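## Task

Pick the cleaner out of its holder and clean just one LC port: column 6 of 6 counting from the left, block 6 of 10 counting from the top, hole 2 of 4 counting from the top. Insert the cleaner fully, until its body bottoms out, then return it to the holder. Do not disturb anything else or use force, and the robot must not topple or finish leaning.

## Robot and tools

Robot: the LinearBot, an omnidirectional wheeled base with a tall column (about 1.7 m). A carriage rides the column; its height is lift_m (0 to 1 m). The carriage holds two identical six-joint arms, left and right, each ending in a two-finger gripper. Arm bases sit roughly 0.57 m + lift_m above the floor, mounted about 0.30 m to each side and 0.23 m ahead of the column; carriage parts hang about 0.15 m lower. A hand can reach about 0.78 m from its shoulder but only about 0.38 m below the arm base. The hand is about 0.16 m long, 0.1 m wide (0.14 m open); fingertips taper to about 5 mm thick. A parked arm is joints 1 to 6 = 0, 0.05, 0.05, 1.45, 0, 0.

Cameras: carriage_camera (fixed, looking ahead and tilted about 20 degrees down), left_wrist_camera and right_wrist_camera (looking out past each hand's fingertips).

Frames: all positions are in metres. Base frame: origin on the floor below the base centre, x ahead, y to the left, z up. The left_hand and right_hand readings are in this frame and mark the point between the finger pads; quat_wxyz gives hand orientation (hand z runs along the fingers, fingers open along hand y). base_odometry is in the frame the base had at scene start, counts wheel rotation only (slip looks like travel), heading in rad, left positive, -3.142 to 3.142. Hand readings tend to sit above the true hand, more so at long reach.

move: one action per call. Optional "base" holds exactly one relative command from the current base position: {"translate_m": d} forward positive, -2 to 2 m; {"strafe_m": d} left positive, -2 to 2 m; {"rotate_rad": d} counter-clockwise positive, -6.3 to 6.3 rad. Optional "joints" is one flat dictionary for both arms keyed by joint name, every value an absolute target, not an offset: lift_m 0 to 1 m; left_/right_joint1_rad -2.617 to 3.054 (turn about vertical, 0 ahead, positive left); joint2_rad 0 to 3.141 (shoulder: 0 upper arm back level, 1.57 upright, 3.14 forward level); joint3_rad 0 to 3.141 (elbow, 0 folded, 3.14 straight); joint4_rad -1.57 to 1.57 (wrist pitch, positive lifts the fingertips); joint5_rad -1.57 to 1.57 (wrist yaw, positive swings fingertips to the right, opposite to joint 1); joint6_rad -2.094 to 2.094 (roll about the finger axis, positive clockwise seen from forearm); left_/right_gripper_m 0 to 0.093 m pad gap. Optional "speeds" caps top speeds for this action only: translate_m and strafe_m 0.02 to 0.5 m/s, rotate_rad 0.05 to 1.57 rad/s, lift_m 0.08 to 0.25 m/s. Optional "min_time_s" (0.1 to 8 s) sets a minimum duration for arm and gripper motions, giving straighter, gentler paths. "cameras" picks images: a list of names, ["all"] or omitted for all, [] for none. An action lasts at most 15 s; a base drive times out after 14 s. Unknown keys make a call invalid; out-of-range values get it refused, and after a refusal or a stop the remaining move, wait and finished_scene calls of that reply are skipped.

Results: joint_positions, hand poses, base_odometry, motor_effort (percent of max, bracket = peak during last action, biased and noisy), joint torques (offset, noisy, joints 1 to 3 wrap at ±28 N m), a "pictures" line listing image order, and a "move" line: "done" or the worst status. Status words: "done"; "off_target" (rested away from target, may still push); "contact_stop" or "time_out" (target dropped, holding); "not_followed" / "joint command not followed" (arm targets withheld because the arms would nearly touch; gripper still acts); "limit_stop_at_motor_heat". on_its_own lists uncommanded activity. A joint you omit may still be pushing toward an earlier target.

wait: seconds 0 to 10, plus cameras; returns state and images. zoom_image: camera name and region [x0, y0, x1, y1] in pixels, at most 504 by 504, on that camera's latest image. read_manual: section "licences" only; no motion. finished_scene: scene = the current scene number; irreversible, so only call it once the cleaner is back and everything is settled.

Suggested order: look with the cameras and zoom to find the holder and the port grid; count columns from the left, blocks and holes from the top. Drive slowly close, set lift_m, open the gripper, grasp the cleaner gently, lift it out, align it straight with the chosen hole, push in slowly (use min_time_s) until effort shows it has seated, withdraw along the same line, reinsert it in its holder, open, retract and park.

Cautions: arms have no contact stop and keep pressing, then snap to target when freed; blocked or outstretched arms heat up (MOTOR HOT at 75 °C, fault at 100 °C drops the arm), so park arms while planning. Gripper readings can be a few millimetres off; a firm grip may read off_target; open well wide to release. Never let the arms collide or squeeze each other. Avoid tipping: keep the carriage low when driving, don't stretch both arms far, avoid sudden stops, and don't reverse under a table edge. If a drive is stopped by contact, back off about 0.2 m the way you came. Don't drop the cleaner, knock other ports or objects, or push hard. Scene time keeps running while you think, with the last command held.

Each tool is called after "Request:" as name(argument=value, ...) on one line, values as JSON.

## Session

Request:
move()

Scene clock: 0.00 s.
Joint torques (N m): no reading
base_odometry: x=+0.000 y=+0.000 heading=+0.000
base_status: not commanded
joint_positions: lift_m=+0.300 left_joint1_rad=+0.000 left_joint2_rad=+0.031 left_joint3_rad=+0.040 left_joint4_rad=+1.492 left_joint5_rad=-0.037 left_joint6_rad=+0.043 left_gripper_m=+0.09396 right_joint1_rad=-0.015 right_joint2_rad=+0.056 right_joint3_rad=+0.034 right_joint4_rad=+1.430 right_joint5_rad=-0.035 right_joint6_rad=+0.048 right_gripper_m=+0.09396
joint_status: not commanded
motor_effort: lift_m=+24 drive_wheels=+1
left_hand: x=+0.2451 y=+0.3113 z=+1.2920 quat_wxyz=(+0.999, -0.018, +0.036, +0.022) (m; base frame)
right_hand: x=+0.2696 y=-0.2995 z=+1.2886 quat_wxyz=(+0.996, -0.015, +0.082, +0.018) (m; base frame)
pictures: carriage_camera, left_wrist_camera, right_wrist_camera
Images, in order (width x height): carriage_camera 672x504, left_wrist_camera 672x504, right_wrist_camera 672x504.

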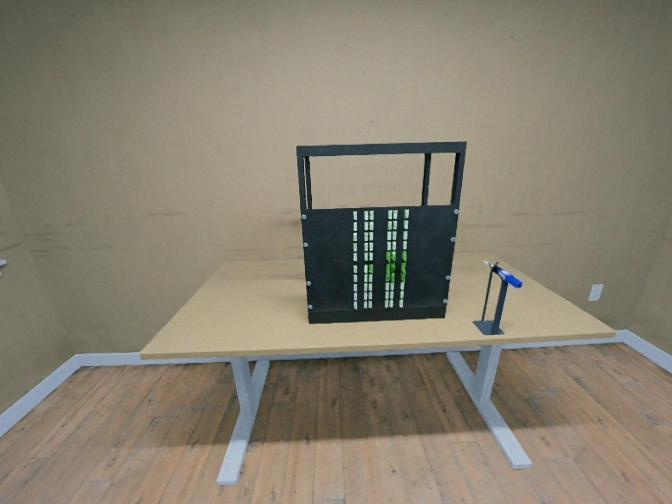

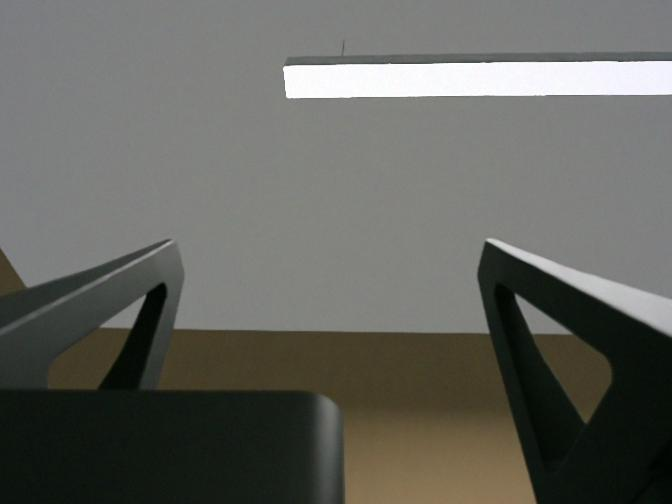

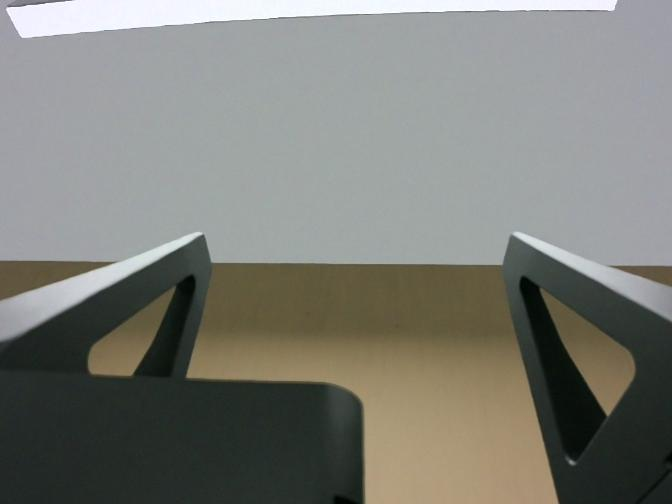

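Request:
zoom_image(camera="carriage_camera", region=[290, 130, 480, 330])

Request:
zoom_image(camera="carriage_camera", region=[440, 240, 560, 350])

Scaled by 2.520 from the camera's 672x504 image, which has a finer 960x720 frame.

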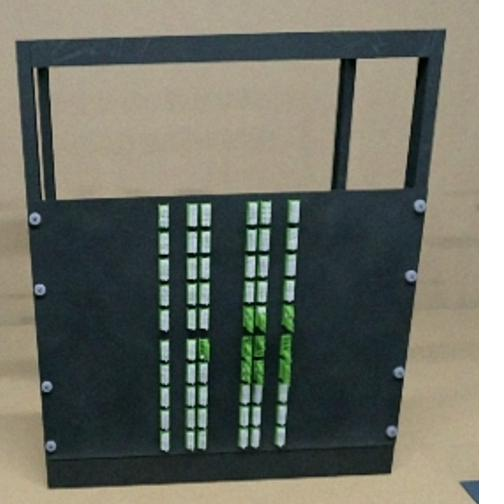

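Scaled by 4.200 from the camera's 672x504 image, which has a finer 960x720 frame.

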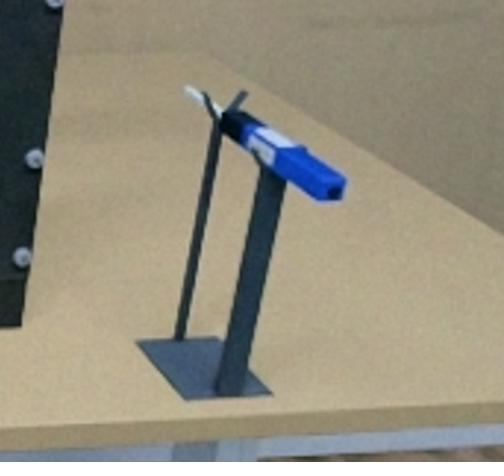

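Request:
move(joints={"lift_m": 0.5}, cameras=["carriage_camera"])

Request:
move(base={"rotate_rad": -0.2}, cameras=["carriage_camera"])

Scene clock: 29.93 s.
Joint torques (N m): left_arm=[-0.05 3.69 6.39 -0.25 0.02 -0.1] | right_arm=[-0.64 4.12 7.54 0.18 -0.1 0.02]
move: done
base_odometry: x=+0.000 y=+0.000 heading=+0.000
base_status: not commanded
joint_positions: lift_m=+0.500 left_joint1_rad=+0.000 left_joint2_rad=+0.031 left_joint3_rad=+0.040 left_joint4_rad=+1.492 left_joint5_rad=-0.037 left_joint6_rad=+0.043 left_gripper_m=+0.09396 right_joint1_rad=-0.015 right_joint2_rad=+0.056 right_joint3_rad=+0.034 right_joint4_rad=+1.430 right_joint5_rad=-0.035 right_joint6_rad=+0.048 right_gripper_m=+0.09396
joint_status: all done
motor_effort: lift_m=+24(30) drive_wheels=+2(3)
left_hand: x=+0.2451 y=+0.3113 z=+1.4918 quat_wxyz=(+0.999, -0.018, +0.036, +0.022) (m; base frame)
right_hand: x=+0.2696 y=-0.2995 z=+1.4884 quat_wxyz=(+0.996, -0.015, +0.082, +0.018) (m; base frame)
pictures: carriage_camera
Images, in order (width x height): carriage_camera 672x504.

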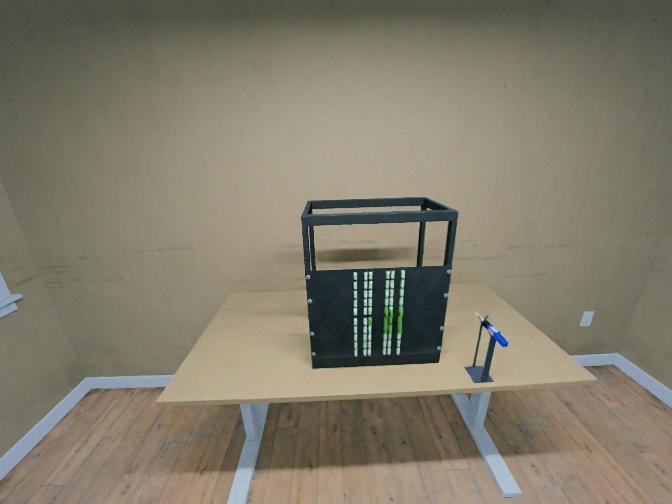

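Scene clock: 31.23 s.
Joint torques (N m): left_arm=[0.05 3.69 6.35 -0.23 0.02 -0.07] | right_arm=[-0.58 4.14 7.51 0.14 -0.09 0.02]
move: done
base_odometry: x=+0.000 y=+0.000 heading=-0.200
base_status: done
joint_positions: lift_m=+0.500 left_joint1_rad=+0.000 left_joint2_rad=+0.031 left_joint3_rad=+0.040 left_joint4_rad=+1.492 left_joint5_rad=-0.037 left_joint6_rad=+0.043 left_gripper_m=+0.09396 right_joint1_rad=-0.015 right_joint2_rad=+0.056 right_joint3_rad=+0.034 right_joint4_rad=+1.431 right_joint5_rad=-0.035 right_joint6_rad=+0.048 right_gripper_m=+0.09396
joint_status: not commanded
motor_effort: lift_m=+22(26) drive_wheels=-4(12)
left_hand: x=+0.2451 y=+0.3113 z=+1.4918 quat_wxyz=(+0.999, -0.018, +0.036, +0.022) (m; base frame)
right_hand: x=+0.2694 y=-0.2995 z=+1.4884 quat_wxyz=(+0.996, -0.015, +0.081, +0.018) (m; base frame)
pictures: carriage_camera
Images, in order (width x height): carriage_camera 672x504.

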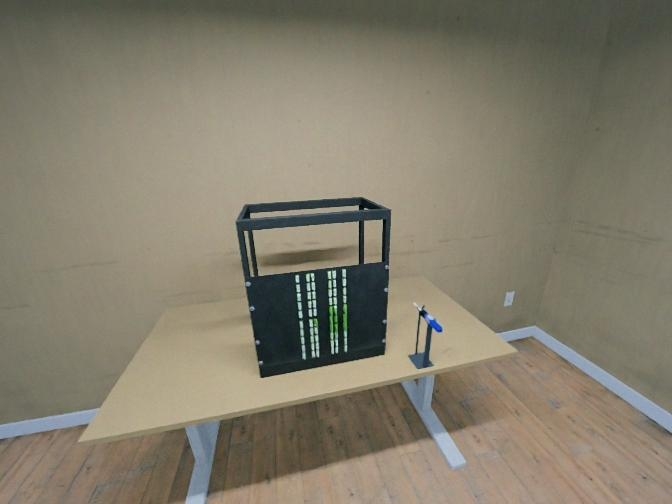

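Request:
move(base={"rotate_rad": 0.2}, joints={"lift_m": 0.2}, cameras=[])

Request:
move(base={"strafe_m": -0.2}, joints={"right_joint1_rad": 0, "right_joint2_rad": 1.2, "right_joint3_rad": 0.2, "right_joint4_rad": 1.0, "right_joint5_rad": 0, "right_joint6_rad": 0}, min_time_s=2)

Scene clock: 60.50 s.
Joint torques (N m): left_arm=[-0.03 3.66 6.41 -0.23 0.02 -0.1] | right_arm=[-0.64 4.14 7.56 0.15 -0.1 0.02]
move: done
base_odometry: x=+0.000 y=+0.000 heading=-0.001
base_status: done
joint_positions: lift_m=+0.200 left_joint1_rad=+0.000 left_joint2_rad=+0.031 left_joint3_rad=+0.040 left_joint4_rad=+1.491 left_joint5_rad=-0.037 left_joint6_rad=+0.043 left_gripper_m=+0.09396 right_joint1_rad=-0.015 right_joint2_rad=+0.056 right_joint3_rad=+0.034 right_joint4_rad=+1.430 right_joint5_rad=-0.035 right_joint6_rad=+0.048 right_gripper_m=+0.09396
joint_status: all done
motor_effort: lift_m=+19(23) drive_wheels=-6(10)
left_hand: x=+0.2453 y=+0.3113 z=+1.1923 quat_wxyz=(+0.999, -0.018, +0.036, +0.022) (m; base frame)
right_hand: x=+0.2695 y=-0.2995 z=+1.1889 quat_wxyz=(+0.996, -0.015, +0.081, +0.018) (m; base frame)
pictures: none
No camera images: "cameras" was empty.

Scene clock: 62.80 s.
Joint torques (N m): left_arm=[-0.03 3.69 6.37 -0.22 0.01 -0.07] | right_arm=[-0.16 -1.65 10.77 2.58 -0.02 -0.09]
move: done
base_odometry: x=-0.001 y=-0.200 heading=-0.001
base_status: done
joint_positions: lift_m=+0.200 left_joint1_rad=+0.000 left_joint2_rad=+0.031 left_joint3_rad=+0.040 left_joint4_rad=+1.491 left_joint5_rad=-0.037 left_joint6_rad=+0.043 left_gripper_m=+0.09396 right_joint1_rad=-0.006 right_joint2_rad=+1.193 right_joint3_rad=+0.168 right_joint4_rad=+1.011 right_joint5_rad=-0.009 right_joint6_rad=+0.010 right_gripper_m=+0.09396
joint_status: all done
motor_effort: lift_m=+20(23) drive_wheels=-1(14)
left_hand: x=+0.2454 y=+0.3113 z=+1.1923 quat_wxyz=(+0.999, -0.018, +0.036, +0.022) (m; base frame)
right_hand: x=+0.5741 y=-0.3053 z=+0.9407 quat_wxyz=(+0.702, +0.002, +0.712, +0.005) (m; base frame)
pictures: carriage_camera, left_wrist_camera, right_wrist_camera
Images, in order (width x height): carriage_camera 672x504, left_wrist_camera 672x504, right_wrist_camera 672x504.

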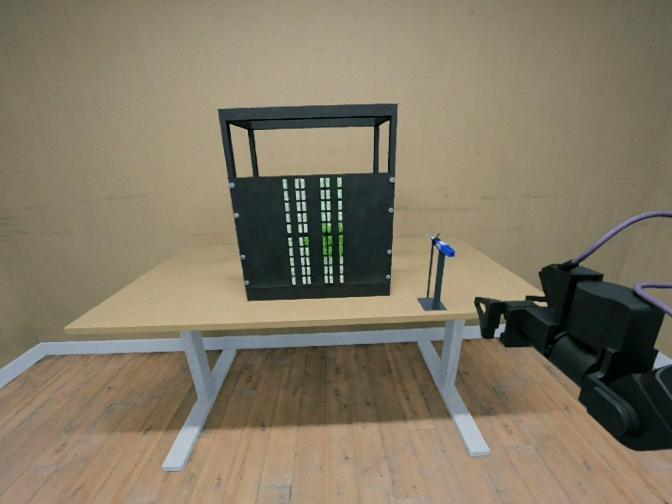

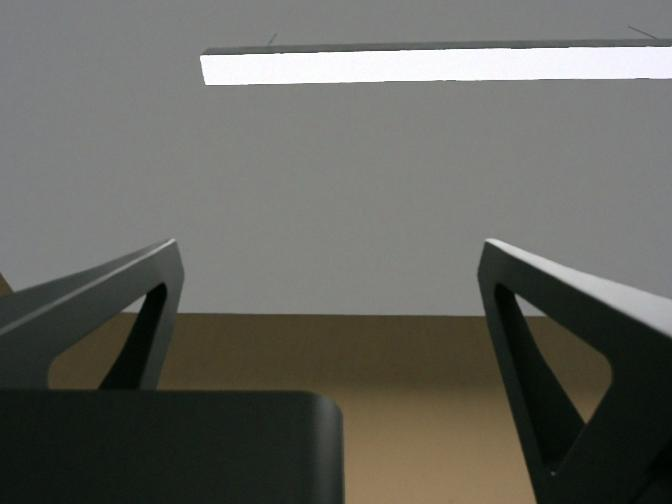

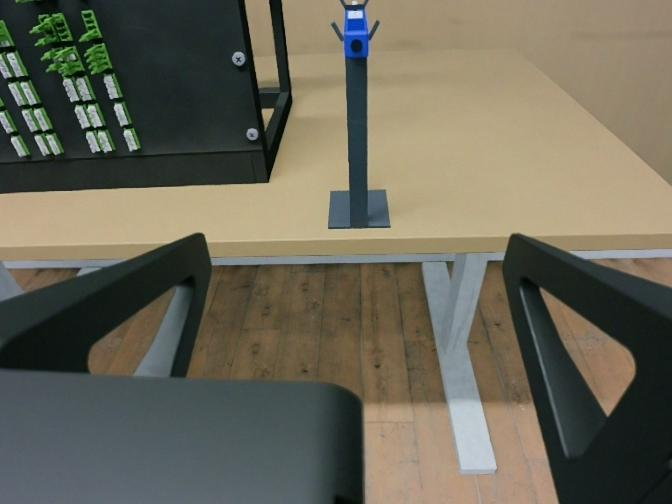

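Request:
zoom_image(camera="right_wrist_camera", region=[280, 0, 440, 120])

Request:
zoom_image(camera="right_wrist_camera", region=[0, 0, 280, 210])

Request:
zoom_image(camera="carriage_camera", region=[400, 220, 480, 320])

Scaled by 3.150 from the camera's 672x504 image, which has a finer 960x720 frame.

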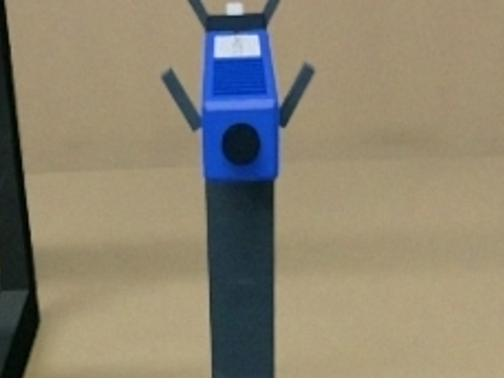

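Scaled by 1.800 from the camera's 672x504 image, which has a finer 960x720 frame.

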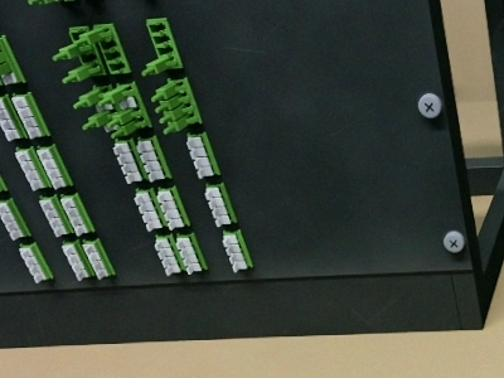

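Scaled by 5.040 from the camera's 672x504 image, which has a finer 960x720 frame.

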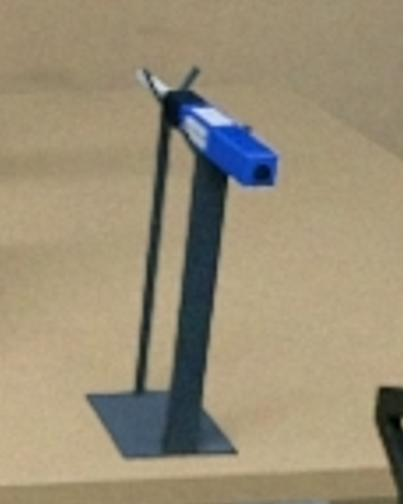

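Request:
move(joints={"right_joint1_rad": 0.6, "right_joint4_rad": 1.35, "right_joint5_rad": 0.3}, min_time_s=1.5, cameras=["right_wrist_camera"])

Request:
zoom_image(camera="right_wrist_camera", region=[200, 0, 540, 255])

Scene clock: 73.77 s.
Joint torques (N m): left_arm=[-0.1 3.69 6.37 -0.21 0.03 -0.09] | right_arm=[-0.2 -1.44 10.56 2.47 -0.06 -0.11]
move: done
base_odometry: x=-0.001 y=-0.200 heading=-0.001
base_status: not commanded
joint_positions: lift_m=+0.200 left_joint1_rad=+0.000 left_joint2_rad=+0.031 left_joint3_rad=+0.040 left_joint4_rad=+1.491 left_joint5_rad=-0.037 left_joint6_rad=+0.043 left_gripper_m=+0.09396 right_joint1_rad=+0.594 right_joint2_rad=+1.193 right_joint3_rad=+0.168 right_joint4_rad=+1.343 right_joint5_rad=+0.289 right_joint6_rad=+0.009 right_gripper_m=+0.09396
joint_status: all done
motor_effort: lift_m=+21(23) drive_wheels=-2(3)
left_hand: x=+0.2454 y=+0.3113 z=+1.1923 quat_wxyz=(+0.999, -0.018, +0.036, +0.022) (m; base frame)
right_hand: x=+0.5262 y=-0.1618 z=+1.0187 quat_wxyz=(+0.791, -0.056, +0.589, +0.158) (m; base frame)
pictures: right_wrist_camera
Images, in order (width x height): right_wrist_camera 672x504.

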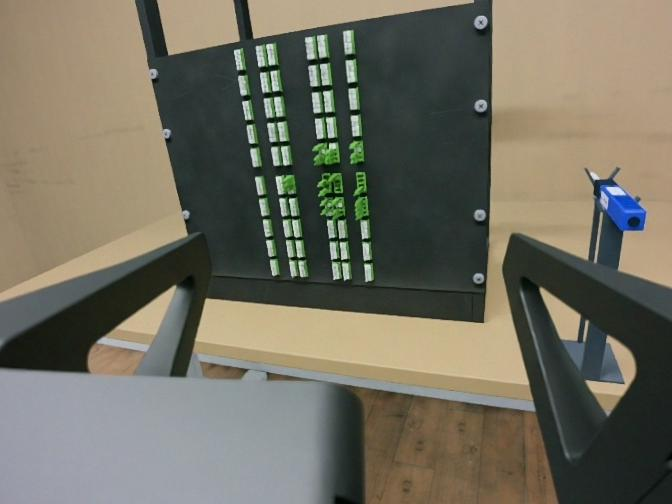

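Scaled by 1.482 from the camera's 672x504 image, which has a finer 960x720 frame.

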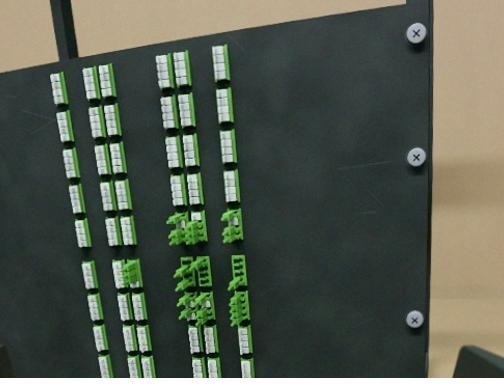

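Request:
zoom_image(camera="right_wrist_camera", region=[310, 130, 390, 230])

Scaled by 5.040 from the camera's 672x504 image, which has a finer 960x720 frame.

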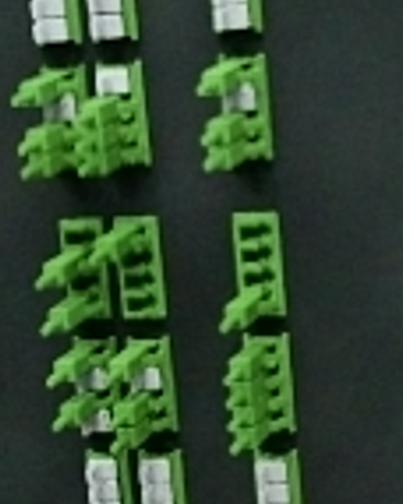

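Request:
move(joints={"right_joint1_rad": 0, "right_joint2_rad": 1.678, "right_joint3_rad": 0.54, "right_joint4_rad": 1.14, "right_joint5_rad": 0, "right_joint6_rad": 0}, min_time_s=2, cameras=["carriage_camera", "right_wrist_camera"])

Request:
zoom_image(camera="right_wrist_camera", region=[260, 0, 460, 200])

Request:
zoom_image(camera="carriage_camera", region=[400, 220, 540, 320])

Scene clock: 94.90 s.
Joint torques (N m): left_arm=[-0.01 3.63 6.42 -0.22 0.01 -0.09] | right_arm=[-1.03 -5.09 9.83 2.55 -0.24 -0.09]
move: done
base_odometry: x=-0.001 y=-0.200 heading=-0.001
base_status: not commanded
joint_positions: lift_m=+0.200 left_joint1_rad=+0.000 left_joint2_rad=+0.031 left_joint3_rad=+0.040 left_joint4_rad=+1.491 left_joint5_rad=-0.037 left_joint6_rad=+0.043 left_gripper_m=+0.09396 right_joint1_rad=+0.006 right_joint2_rad=+1.666 right_joint3_rad=+0.511 right_joint4_rad=+1.152 right_joint5_rad=+0.011 right_joint6_rad=+0.009 right_gripper_m=+0.09396
joint_status: all done
motor_effort: lift_m=+19(23) drive_wheels=-2(3)
left_hand: x=+0.2454 y=+0.3113 z=+1.1923 quat_wxyz=(+0.999, -0.018, +0.036, +0.022) (m; base frame)
right_hand: x=+0.6719 y=-0.3042 z=+0.9387 quat_wxyz=(+0.706, +0.005, +0.708, +0.002) (m; base frame)
pictures: carriage_camera, right_wrist_camera
Images, in order (width x height): carriage_camera 672x504, right_wrist_camera 672x504.

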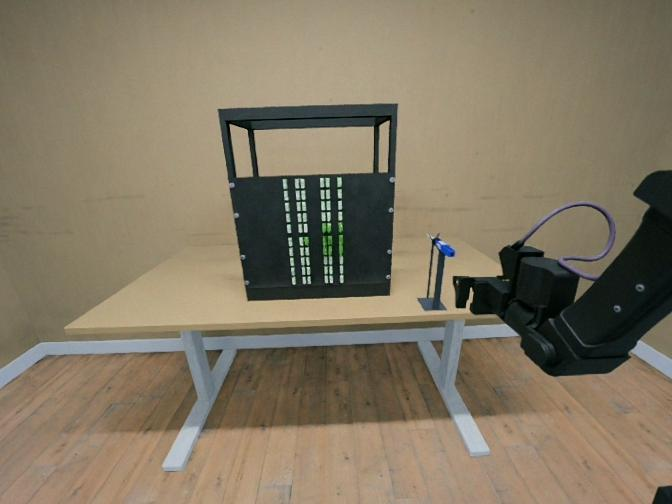

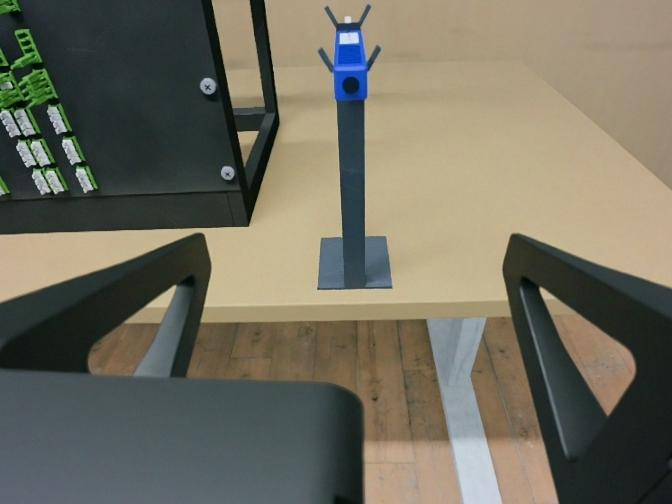

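Scaled by 2.520 from the camera's 672x504 image, which has a finer 960x720 frame.

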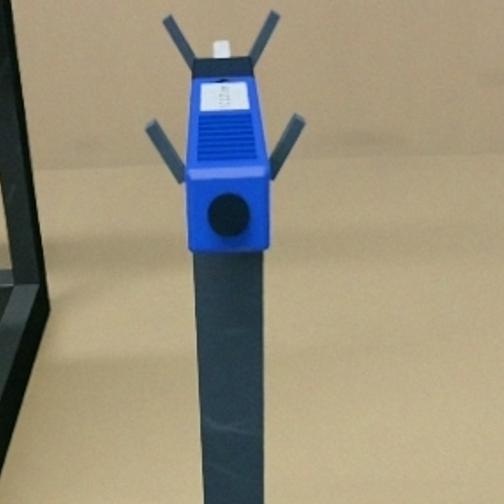

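Scaled by 3.600 from the camera's 672x504 image, which has a finer 960x720 frame.

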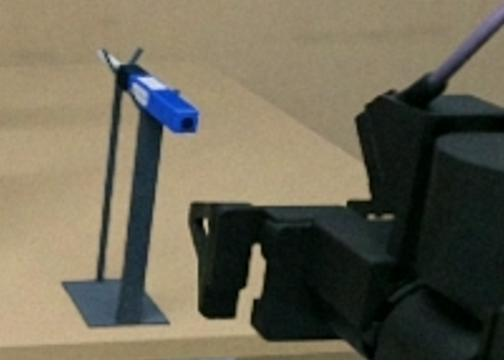

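Request:
zoom_image(camera="carriage_camera", region=[420, 230, 520, 330])

Scaled by 5.040 from the camera's 672x504 image, which has a finer 960x720 frame.

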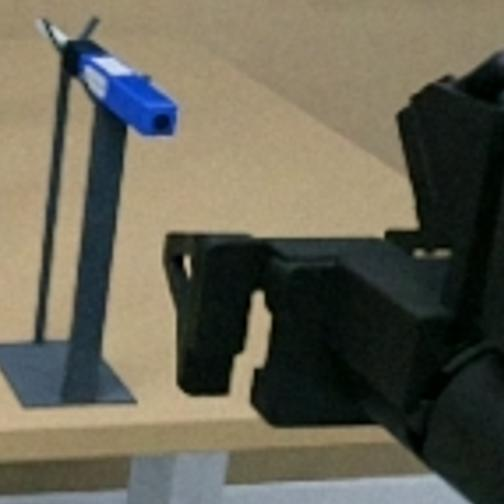

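Request:
move(base={"translate_m": 0.1}, speeds={"translate_m": 0.1}, cameras=["carriage_camera", "right_wrist_camera"])

Request:
zoom_image(camera="right_wrist_camera", region=[200, 0, 530, 250])

Request:
zoom_image(camera="carriage_camera", region=[440, 220, 560, 340])

Scene clock: 147.67 s.
Joint torques (N m): left_arm=[-0.03 3.62 6.32 -0.24 0.02 -0.09] | right_arm=[-1.05 -5.2 9.85 2.61 -0.22 -0.1]
move: done
base_odometry: x=+0.100 y=-0.201 heading=-0.002
base_status: done
joint_positions: lift_m=+0.200 left_joint1_rad=+0.000 left_joint2_rad=+0.031 left_joint3_rad=+0.040 left_joint4_rad=+1.492 left_joint5_rad=-0.037 left_joint6_rad=+0.043 left_gripper_m=+0.09396 right_joint1_rad=+0.006 right_joint2_rad=+1.668 right_joint3_rad=+0.511 right_joint4_rad=+1.148 right_joint5_rad=+0.009 right_joint6_rad=+0.009 right_gripper_m=+0.09396
joint_status: not commanded
motor_effort: lift_m=+21(23) drive_wheels=-5(11)
left_hand: x=+0.2451 y=+0.3113 z=+1.1923 quat_wxyz=(+0.999, -0.018, +0.036, +0.022) (m; base frame)
right_hand: x=+0.6719 y=-0.3038 z=+0.9370 quat_wxyz=(+0.704, +0.004, +0.710, +0.002) (m; base frame)
pictures: carriage_camera, right_wrist_camera
Images, in order (width x height): carriage_camera 672x504, right_wrist_camera 672x504.

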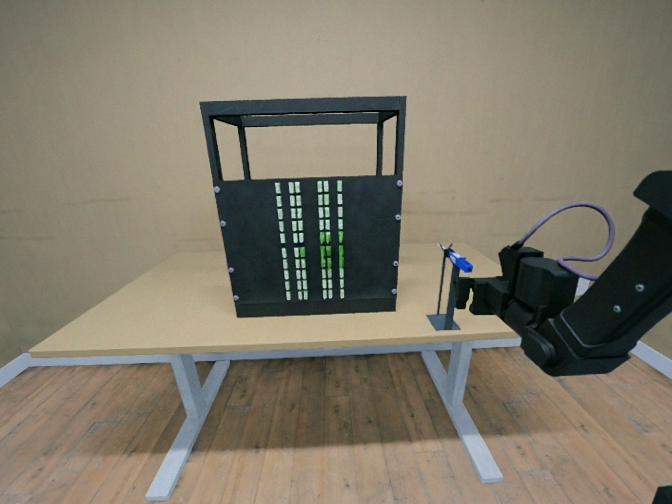

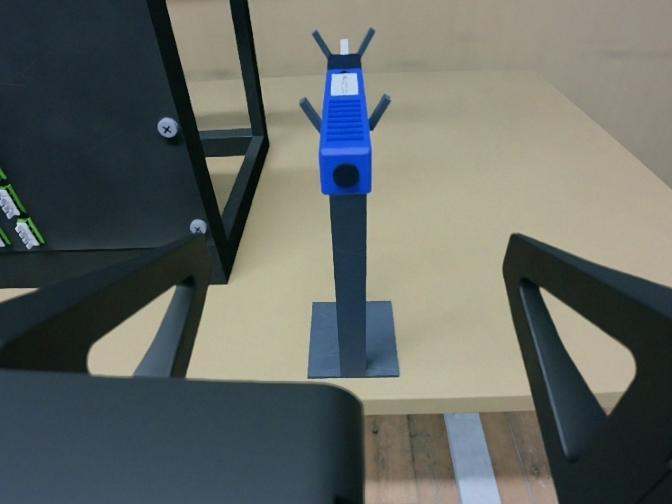

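Scaled by 1.527 from the camera's 672x504 image, which has a finer 960x720 frame.

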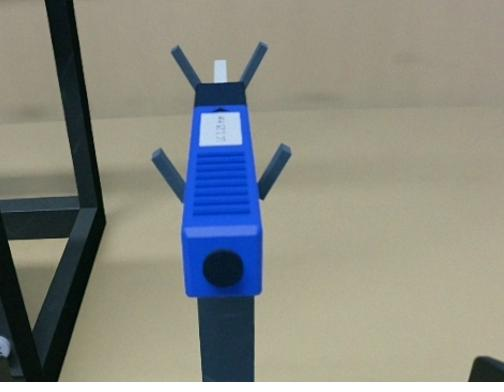

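Scaled by 4.200 from the camera's 672x504 image, which has a finer 960x720 frame.

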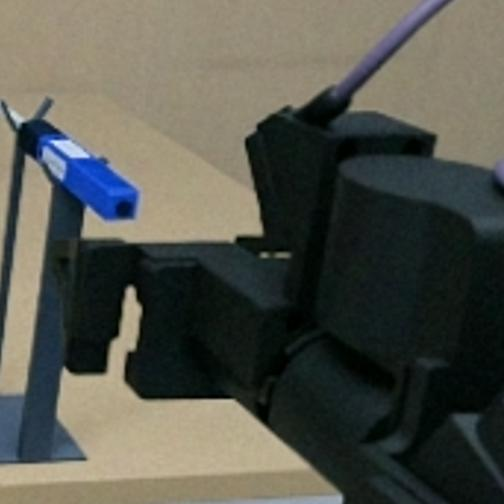

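Request:
move(joints={"right_joint1_rad": 0.0, "right_joint5_rad": -0.043, "right_joint6_rad": 0}, base={"translate_m": 0.03}, speeds={"translate_m": 0.05}, cameras=["carriage_camera", "right_wrist_camera"])

Request:
zoom_image(camera="right_wrist_camera", region=[190, 0, 530, 300])

Request:
zoom_image(camera="carriage_camera", region=[430, 220, 530, 320])

Scene clock: 175.70 s.
Joint torques (N m): left_arm=[-0.09 3.71 6.34 -0.25 0.02 -0.09] | right_arm=[-0.99 -5.22 9.83 2.61 -0.23 -0.1]
move: done
base_odometry: x=+0.130 y=-0.201 heading=-0.003
base_status: done
joint_positions: lift_m=+0.200 left_joint1_rad=+0.000 left_joint2_rad=+0.031 left_joint3_rad=+0.040 left_joint4_rad=+1.492 left_joint5_rad=-0.037 left_joint6_rad=+0.043 left_gripper_m=+0.09396 right_joint1_rad=+0.005 right_joint2_rad=+1.668 right_joint3_rad=+0.511 right_joint4_rad=+1.147 right_joint5_rad=-0.033 right_joint6_rad=+0.009 right_gripper_m=+0.09396
joint_status: all done
motor_effort: lift_m=+21(24) drive_wheels=-5(13)
left_hand: x=+0.2450 y=+0.3113 z=+1.1923 quat_wxyz=(+0.999, -0.018, +0.036, +0.022) (m; base frame)
right_hand: x=+0.6718 y=-0.2971 z=+0.9368 quat_wxyz=(+0.703, -0.010, +0.711, +0.017) (m; base frame)
pictures: carriage_camera, right_wrist_camera
Images, in order (width x height): carriage_camera 672x504, right_wrist_camera 672x504.

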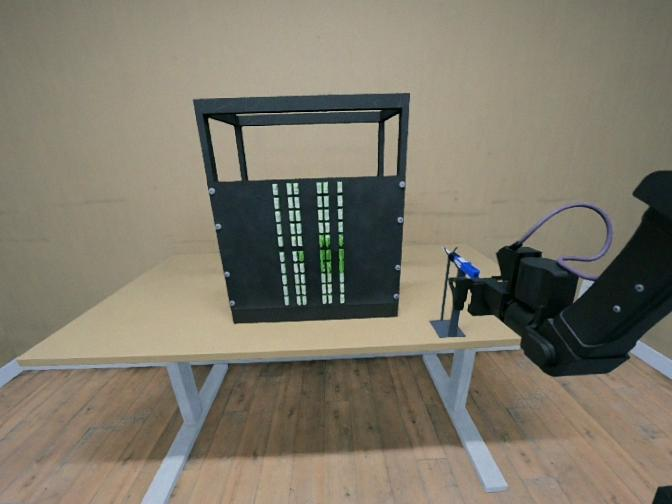

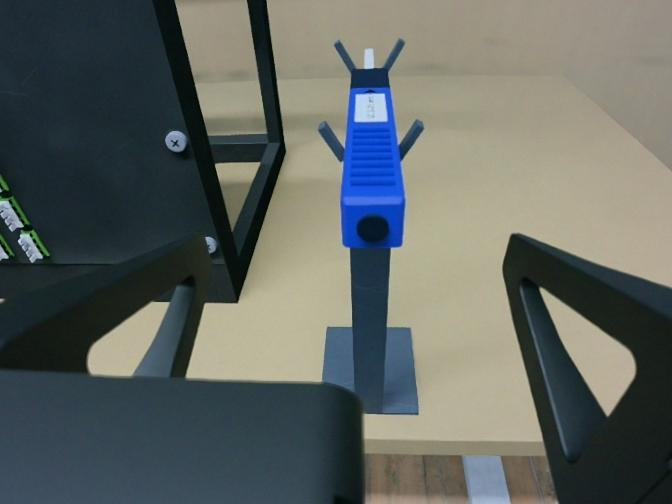

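Scaled by 1.482 from the camera's 672x504 image, which has a finer 960x720 frame.

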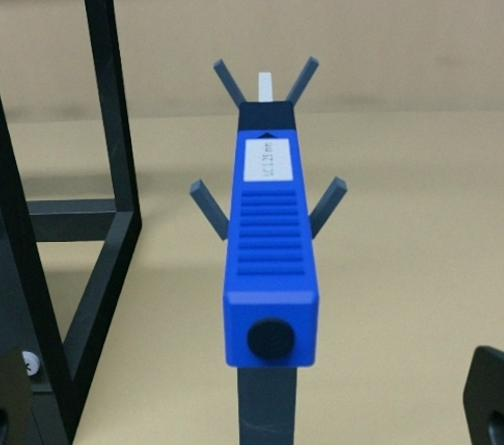

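Scaled by 5.040 from the camera's 672x504 image, which has a finer 960x720 frame.

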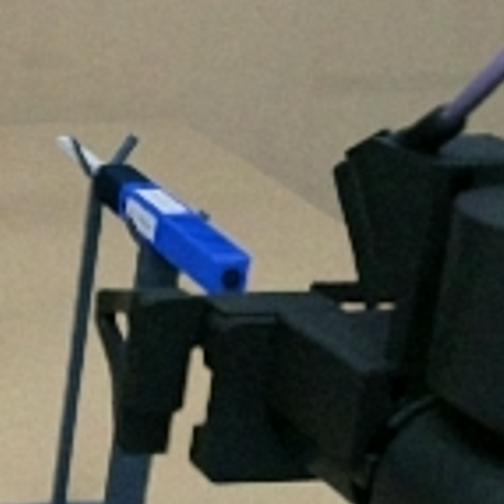

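Request:
move(base={"translate_m": -0.05}, speeds={"translate_m": 0.1}, cameras=[])

Request:
move(joints={"right_joint1_rad": -0.017, "right_joint5_rad": -0.06, "right_joint6_rad": 1.5708}, min_time_s=1.5, cameras=["carriage_camera", "right_wrist_camera"])

Request:
zoom_image(camera="right_wrist_camera", region=[190, 0, 530, 300])

Scene clock: 219.10 s.
Joint torques (N m): left_arm=[-0.09 3.67 6.39 -0.2 0.01 -0.09] | right_arm=[-0.95 -5.37 9.66 2.63 -0.22 -0.1]
move: done
base_odometry: x=+0.080 y=-0.201 heading=-0.002
base_status: done
joint_positions: lift_m=+0.200 left_joint1_rad=+0.000 left_joint2_rad=+0.031 left_joint3_rad=+0.040 left_joint4_rad=+1.491 left_joint5_rad=-0.037 left_joint6_rad=+0.043 left_gripper_m=+0.09396 right_joint1_rad=+0.004 right_joint2_rad=+1.669 right_joint3_rad=+0.512 right_joint4_rad=+1.146 right_joint5_rad=-0.034 right_joint6_rad=+0.009 right_gripper_m=+0.09396
joint_status: not commanded
motor_effort: lift_m=+19(23) drive_wheels=+6(11)
left_hand: x=+0.2454 y=+0.3113 z=+1.1923 quat_wxyz=(+0.999, -0.018, +0.036, +0.022) (m; base frame)
right_hand: x=+0.6722 y=-0.2971 z=+0.9365 quat_wxyz=(+0.703, -0.010, +0.711, +0.017) (m; base frame)
pictures: none
No camera images: "cameras" was empty.

Scene clock: 221.13 s.
Joint torques (N m): left_arm=[-0.03 3.62 6.31 -0.21 0.02 -0.09] | right_arm=[-1.09 -5.34 9.7 2.62 -0.23 0.07]
move: done
base_odometry: x=+0.080 y=-0.201 heading=-0.002
base_status: not commanded
joint_positions: lift_m=+0.200 left_joint1_rad=+0.000 left_joint2_rad=+0.031 left_joint3_rad=+0.040 left_joint4_rad=+1.491 left_joint5_rad=-0.037 left_joint6_rad=+0.043 left_gripper_m=+0.09396 right_joint1_rad=-0.011 right_joint2_rad=+1.669 right_joint3_rad=+0.512 right_joint4_rad=+1.146 right_joint5_rad=-0.050 right_joint6_rad=+1.559 right_gripper_m=+0.09396
joint_status: all done
motor_effort: lift_m=+20(23) drive_wheels=+4(7)
left_hand: x=+0.2454 y=+0.3113 z=+1.1923 quat_wxyz=(+0.999, -0.018, +0.036, +0.022) (m; base frame)
right_hand: x=+0.6722 y=-0.3014 z=+0.9365 quat_wxyz=(+0.490, +0.490, +0.515, +0.504) (m; base frame)
pictures: carriage_camera, right_wrist_camera
Images, in order (width x height): carriage_camera 672x504, right_wrist_camera 672x504.

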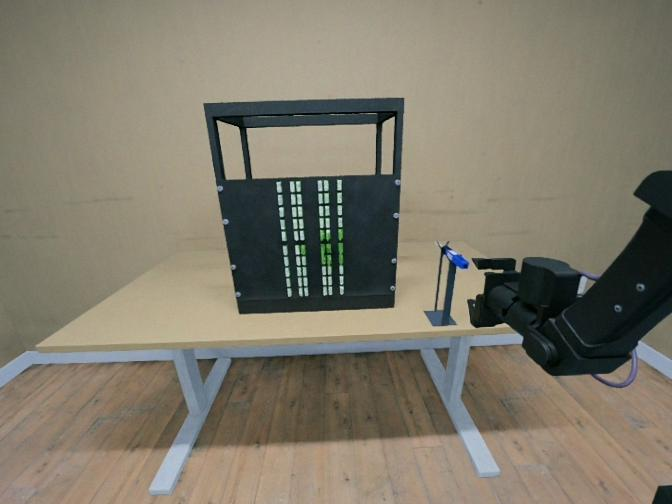

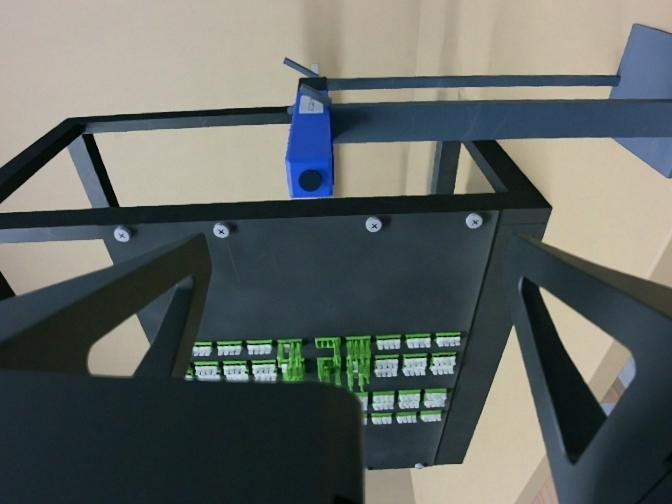

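Scaled by 1.482 from the camera's 672x504 image, which has a finer 960x720 frame.

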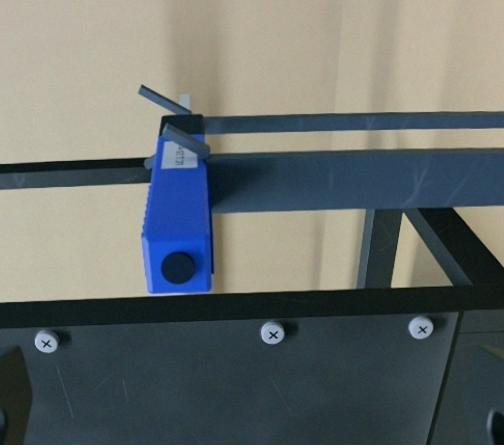

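Request:
move(joints={"right_joint4_rad": 1.215, "right_joint6_rad": 1.582}, min_time_s=1, cameras=["right_wrist_camera"])

Request:
zoom_image(camera="right_wrist_camera", region=[190, 0, 530, 300])

Scene clock: 239.03 s.
Joint torques (N m): left_arm=[-0.02 3.67 6.3 -0.23 0.03 -0.08] | right_arm=[-1.1 -5.33 9.68 2.73 -0.22 0.05]
move: done
base_odometry: x=+0.080 y=-0.201 heading=-0.002
base_status: not commanded
joint_positions: lift_m=+0.200 left_joint1_rad=+0.000 left_joint2_rad=+0.031 left_joint3_rad=+0.040 left_joint4_rad=+1.491 left_joint5_rad=-0.037 left_joint6_rad=+0.043 left_gripper_m=+0.09396 right_joint1_rad=-0.011 right_joint2_rad=+1.669 right_joint3_rad=+0.512 right_joint4_rad=+1.209 right_joint5_rad=-0.051 right_joint6_rad=+1.571 right_gripper_m=+0.09396
joint_status: all done
motor_effort: lift_m=+21(23) drive_wheels=+6(7)
left_hand: x=+0.2454 y=+0.3113 z=+1.1923 quat_wxyz=(+0.999, -0.018, +0.036, +0.022) (m; base frame)
right_hand: x=+0.6719 y=-0.3012 z=+0.9519 quat_wxyz=(+0.503, +0.477, +0.497, +0.522) (m; base frame)
pictures: right_wrist_camera
Images, in order (width x height): right_wrist_camera 672x504.

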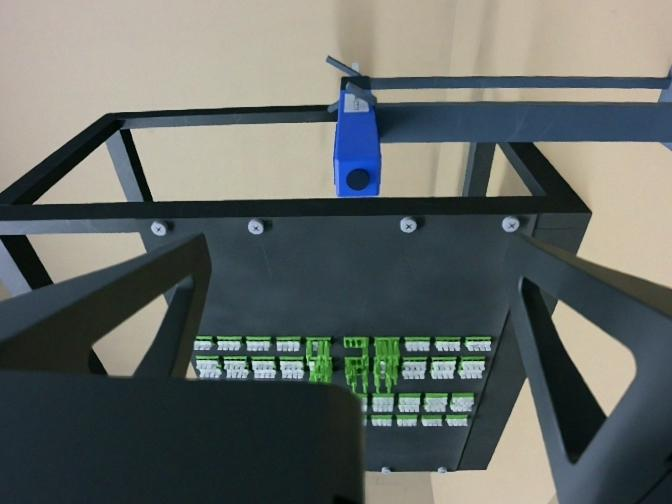

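Scaled by 1.482 from the camera's 672x504 image, which has a finer 960x720 frame.

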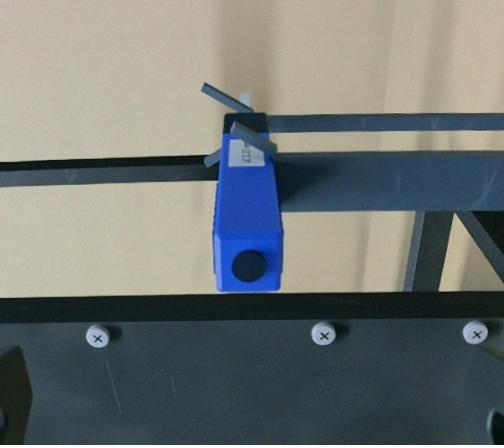

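Request:
move(joints={"right_joint4_rad": 1.225, "right_joint6_rad": 0.0}, base={"translate_m": 0.05}, speeds={"translate_m": 0.08}, min_time_s=1, cameras=["right_wrist_camera"])

Request:
zoom_image(camera="right_wrist_camera", region=[190, 0, 530, 300])

Scene clock: 256.53 s.
Joint torques (N m): left_arm=[-0.05 3.73 6.32 -0.23 0.03 -0.08] | right_arm=[-1.01 -5.34 9.65 2.7 -0.21 -0.1]
move: done
base_odometry: x=+0.130 y=-0.201 heading=-0.003
base_status: done
joint_positions: lift_m=+0.200 left_joint1_rad=+0.000 left_joint2_rad=+0.031 left_joint3_rad=+0.040 left_joint4_rad=+1.492 left_joint5_rad=-0.037 left_joint6_rad=+0.043 left_gripper_m=+0.09396 right_joint1_rad=-0.012 right_joint2_rad=+1.669 right_joint3_rad=+0.512 right_joint4_rad=+1.221 right_joint5_rad=-0.051 right_joint6_rad=+0.012 right_gripper_m=+0.09397
joint_status: all done
motor_effort: lift_m=+19(23) drive_wheels=-3(13)
left_hand: x=+0.2451 y=+0.3113 z=+1.1923 quat_wxyz=(+0.999, -0.018, +0.036, +0.022) (m; base frame)
right_hand: x=+0.6717 y=-0.3013 z=+0.9550 quat_wxyz=(+0.729, -0.011, +0.684, +0.017) (m; base frame)
pictures: right_wrist_camera
Images, in order (width x height): right_wrist_camera 672x504.

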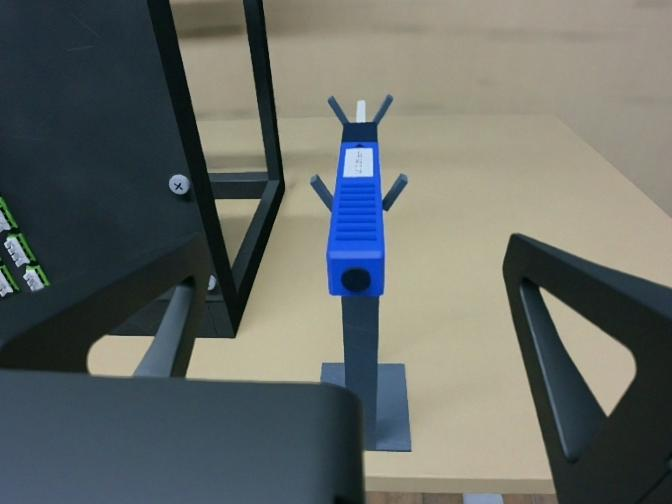

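Scaled by 1.482 from the camera's 672x504 image, which has a finer 960x720 frame.

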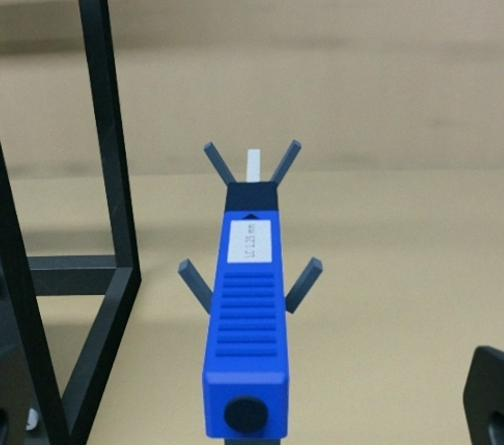

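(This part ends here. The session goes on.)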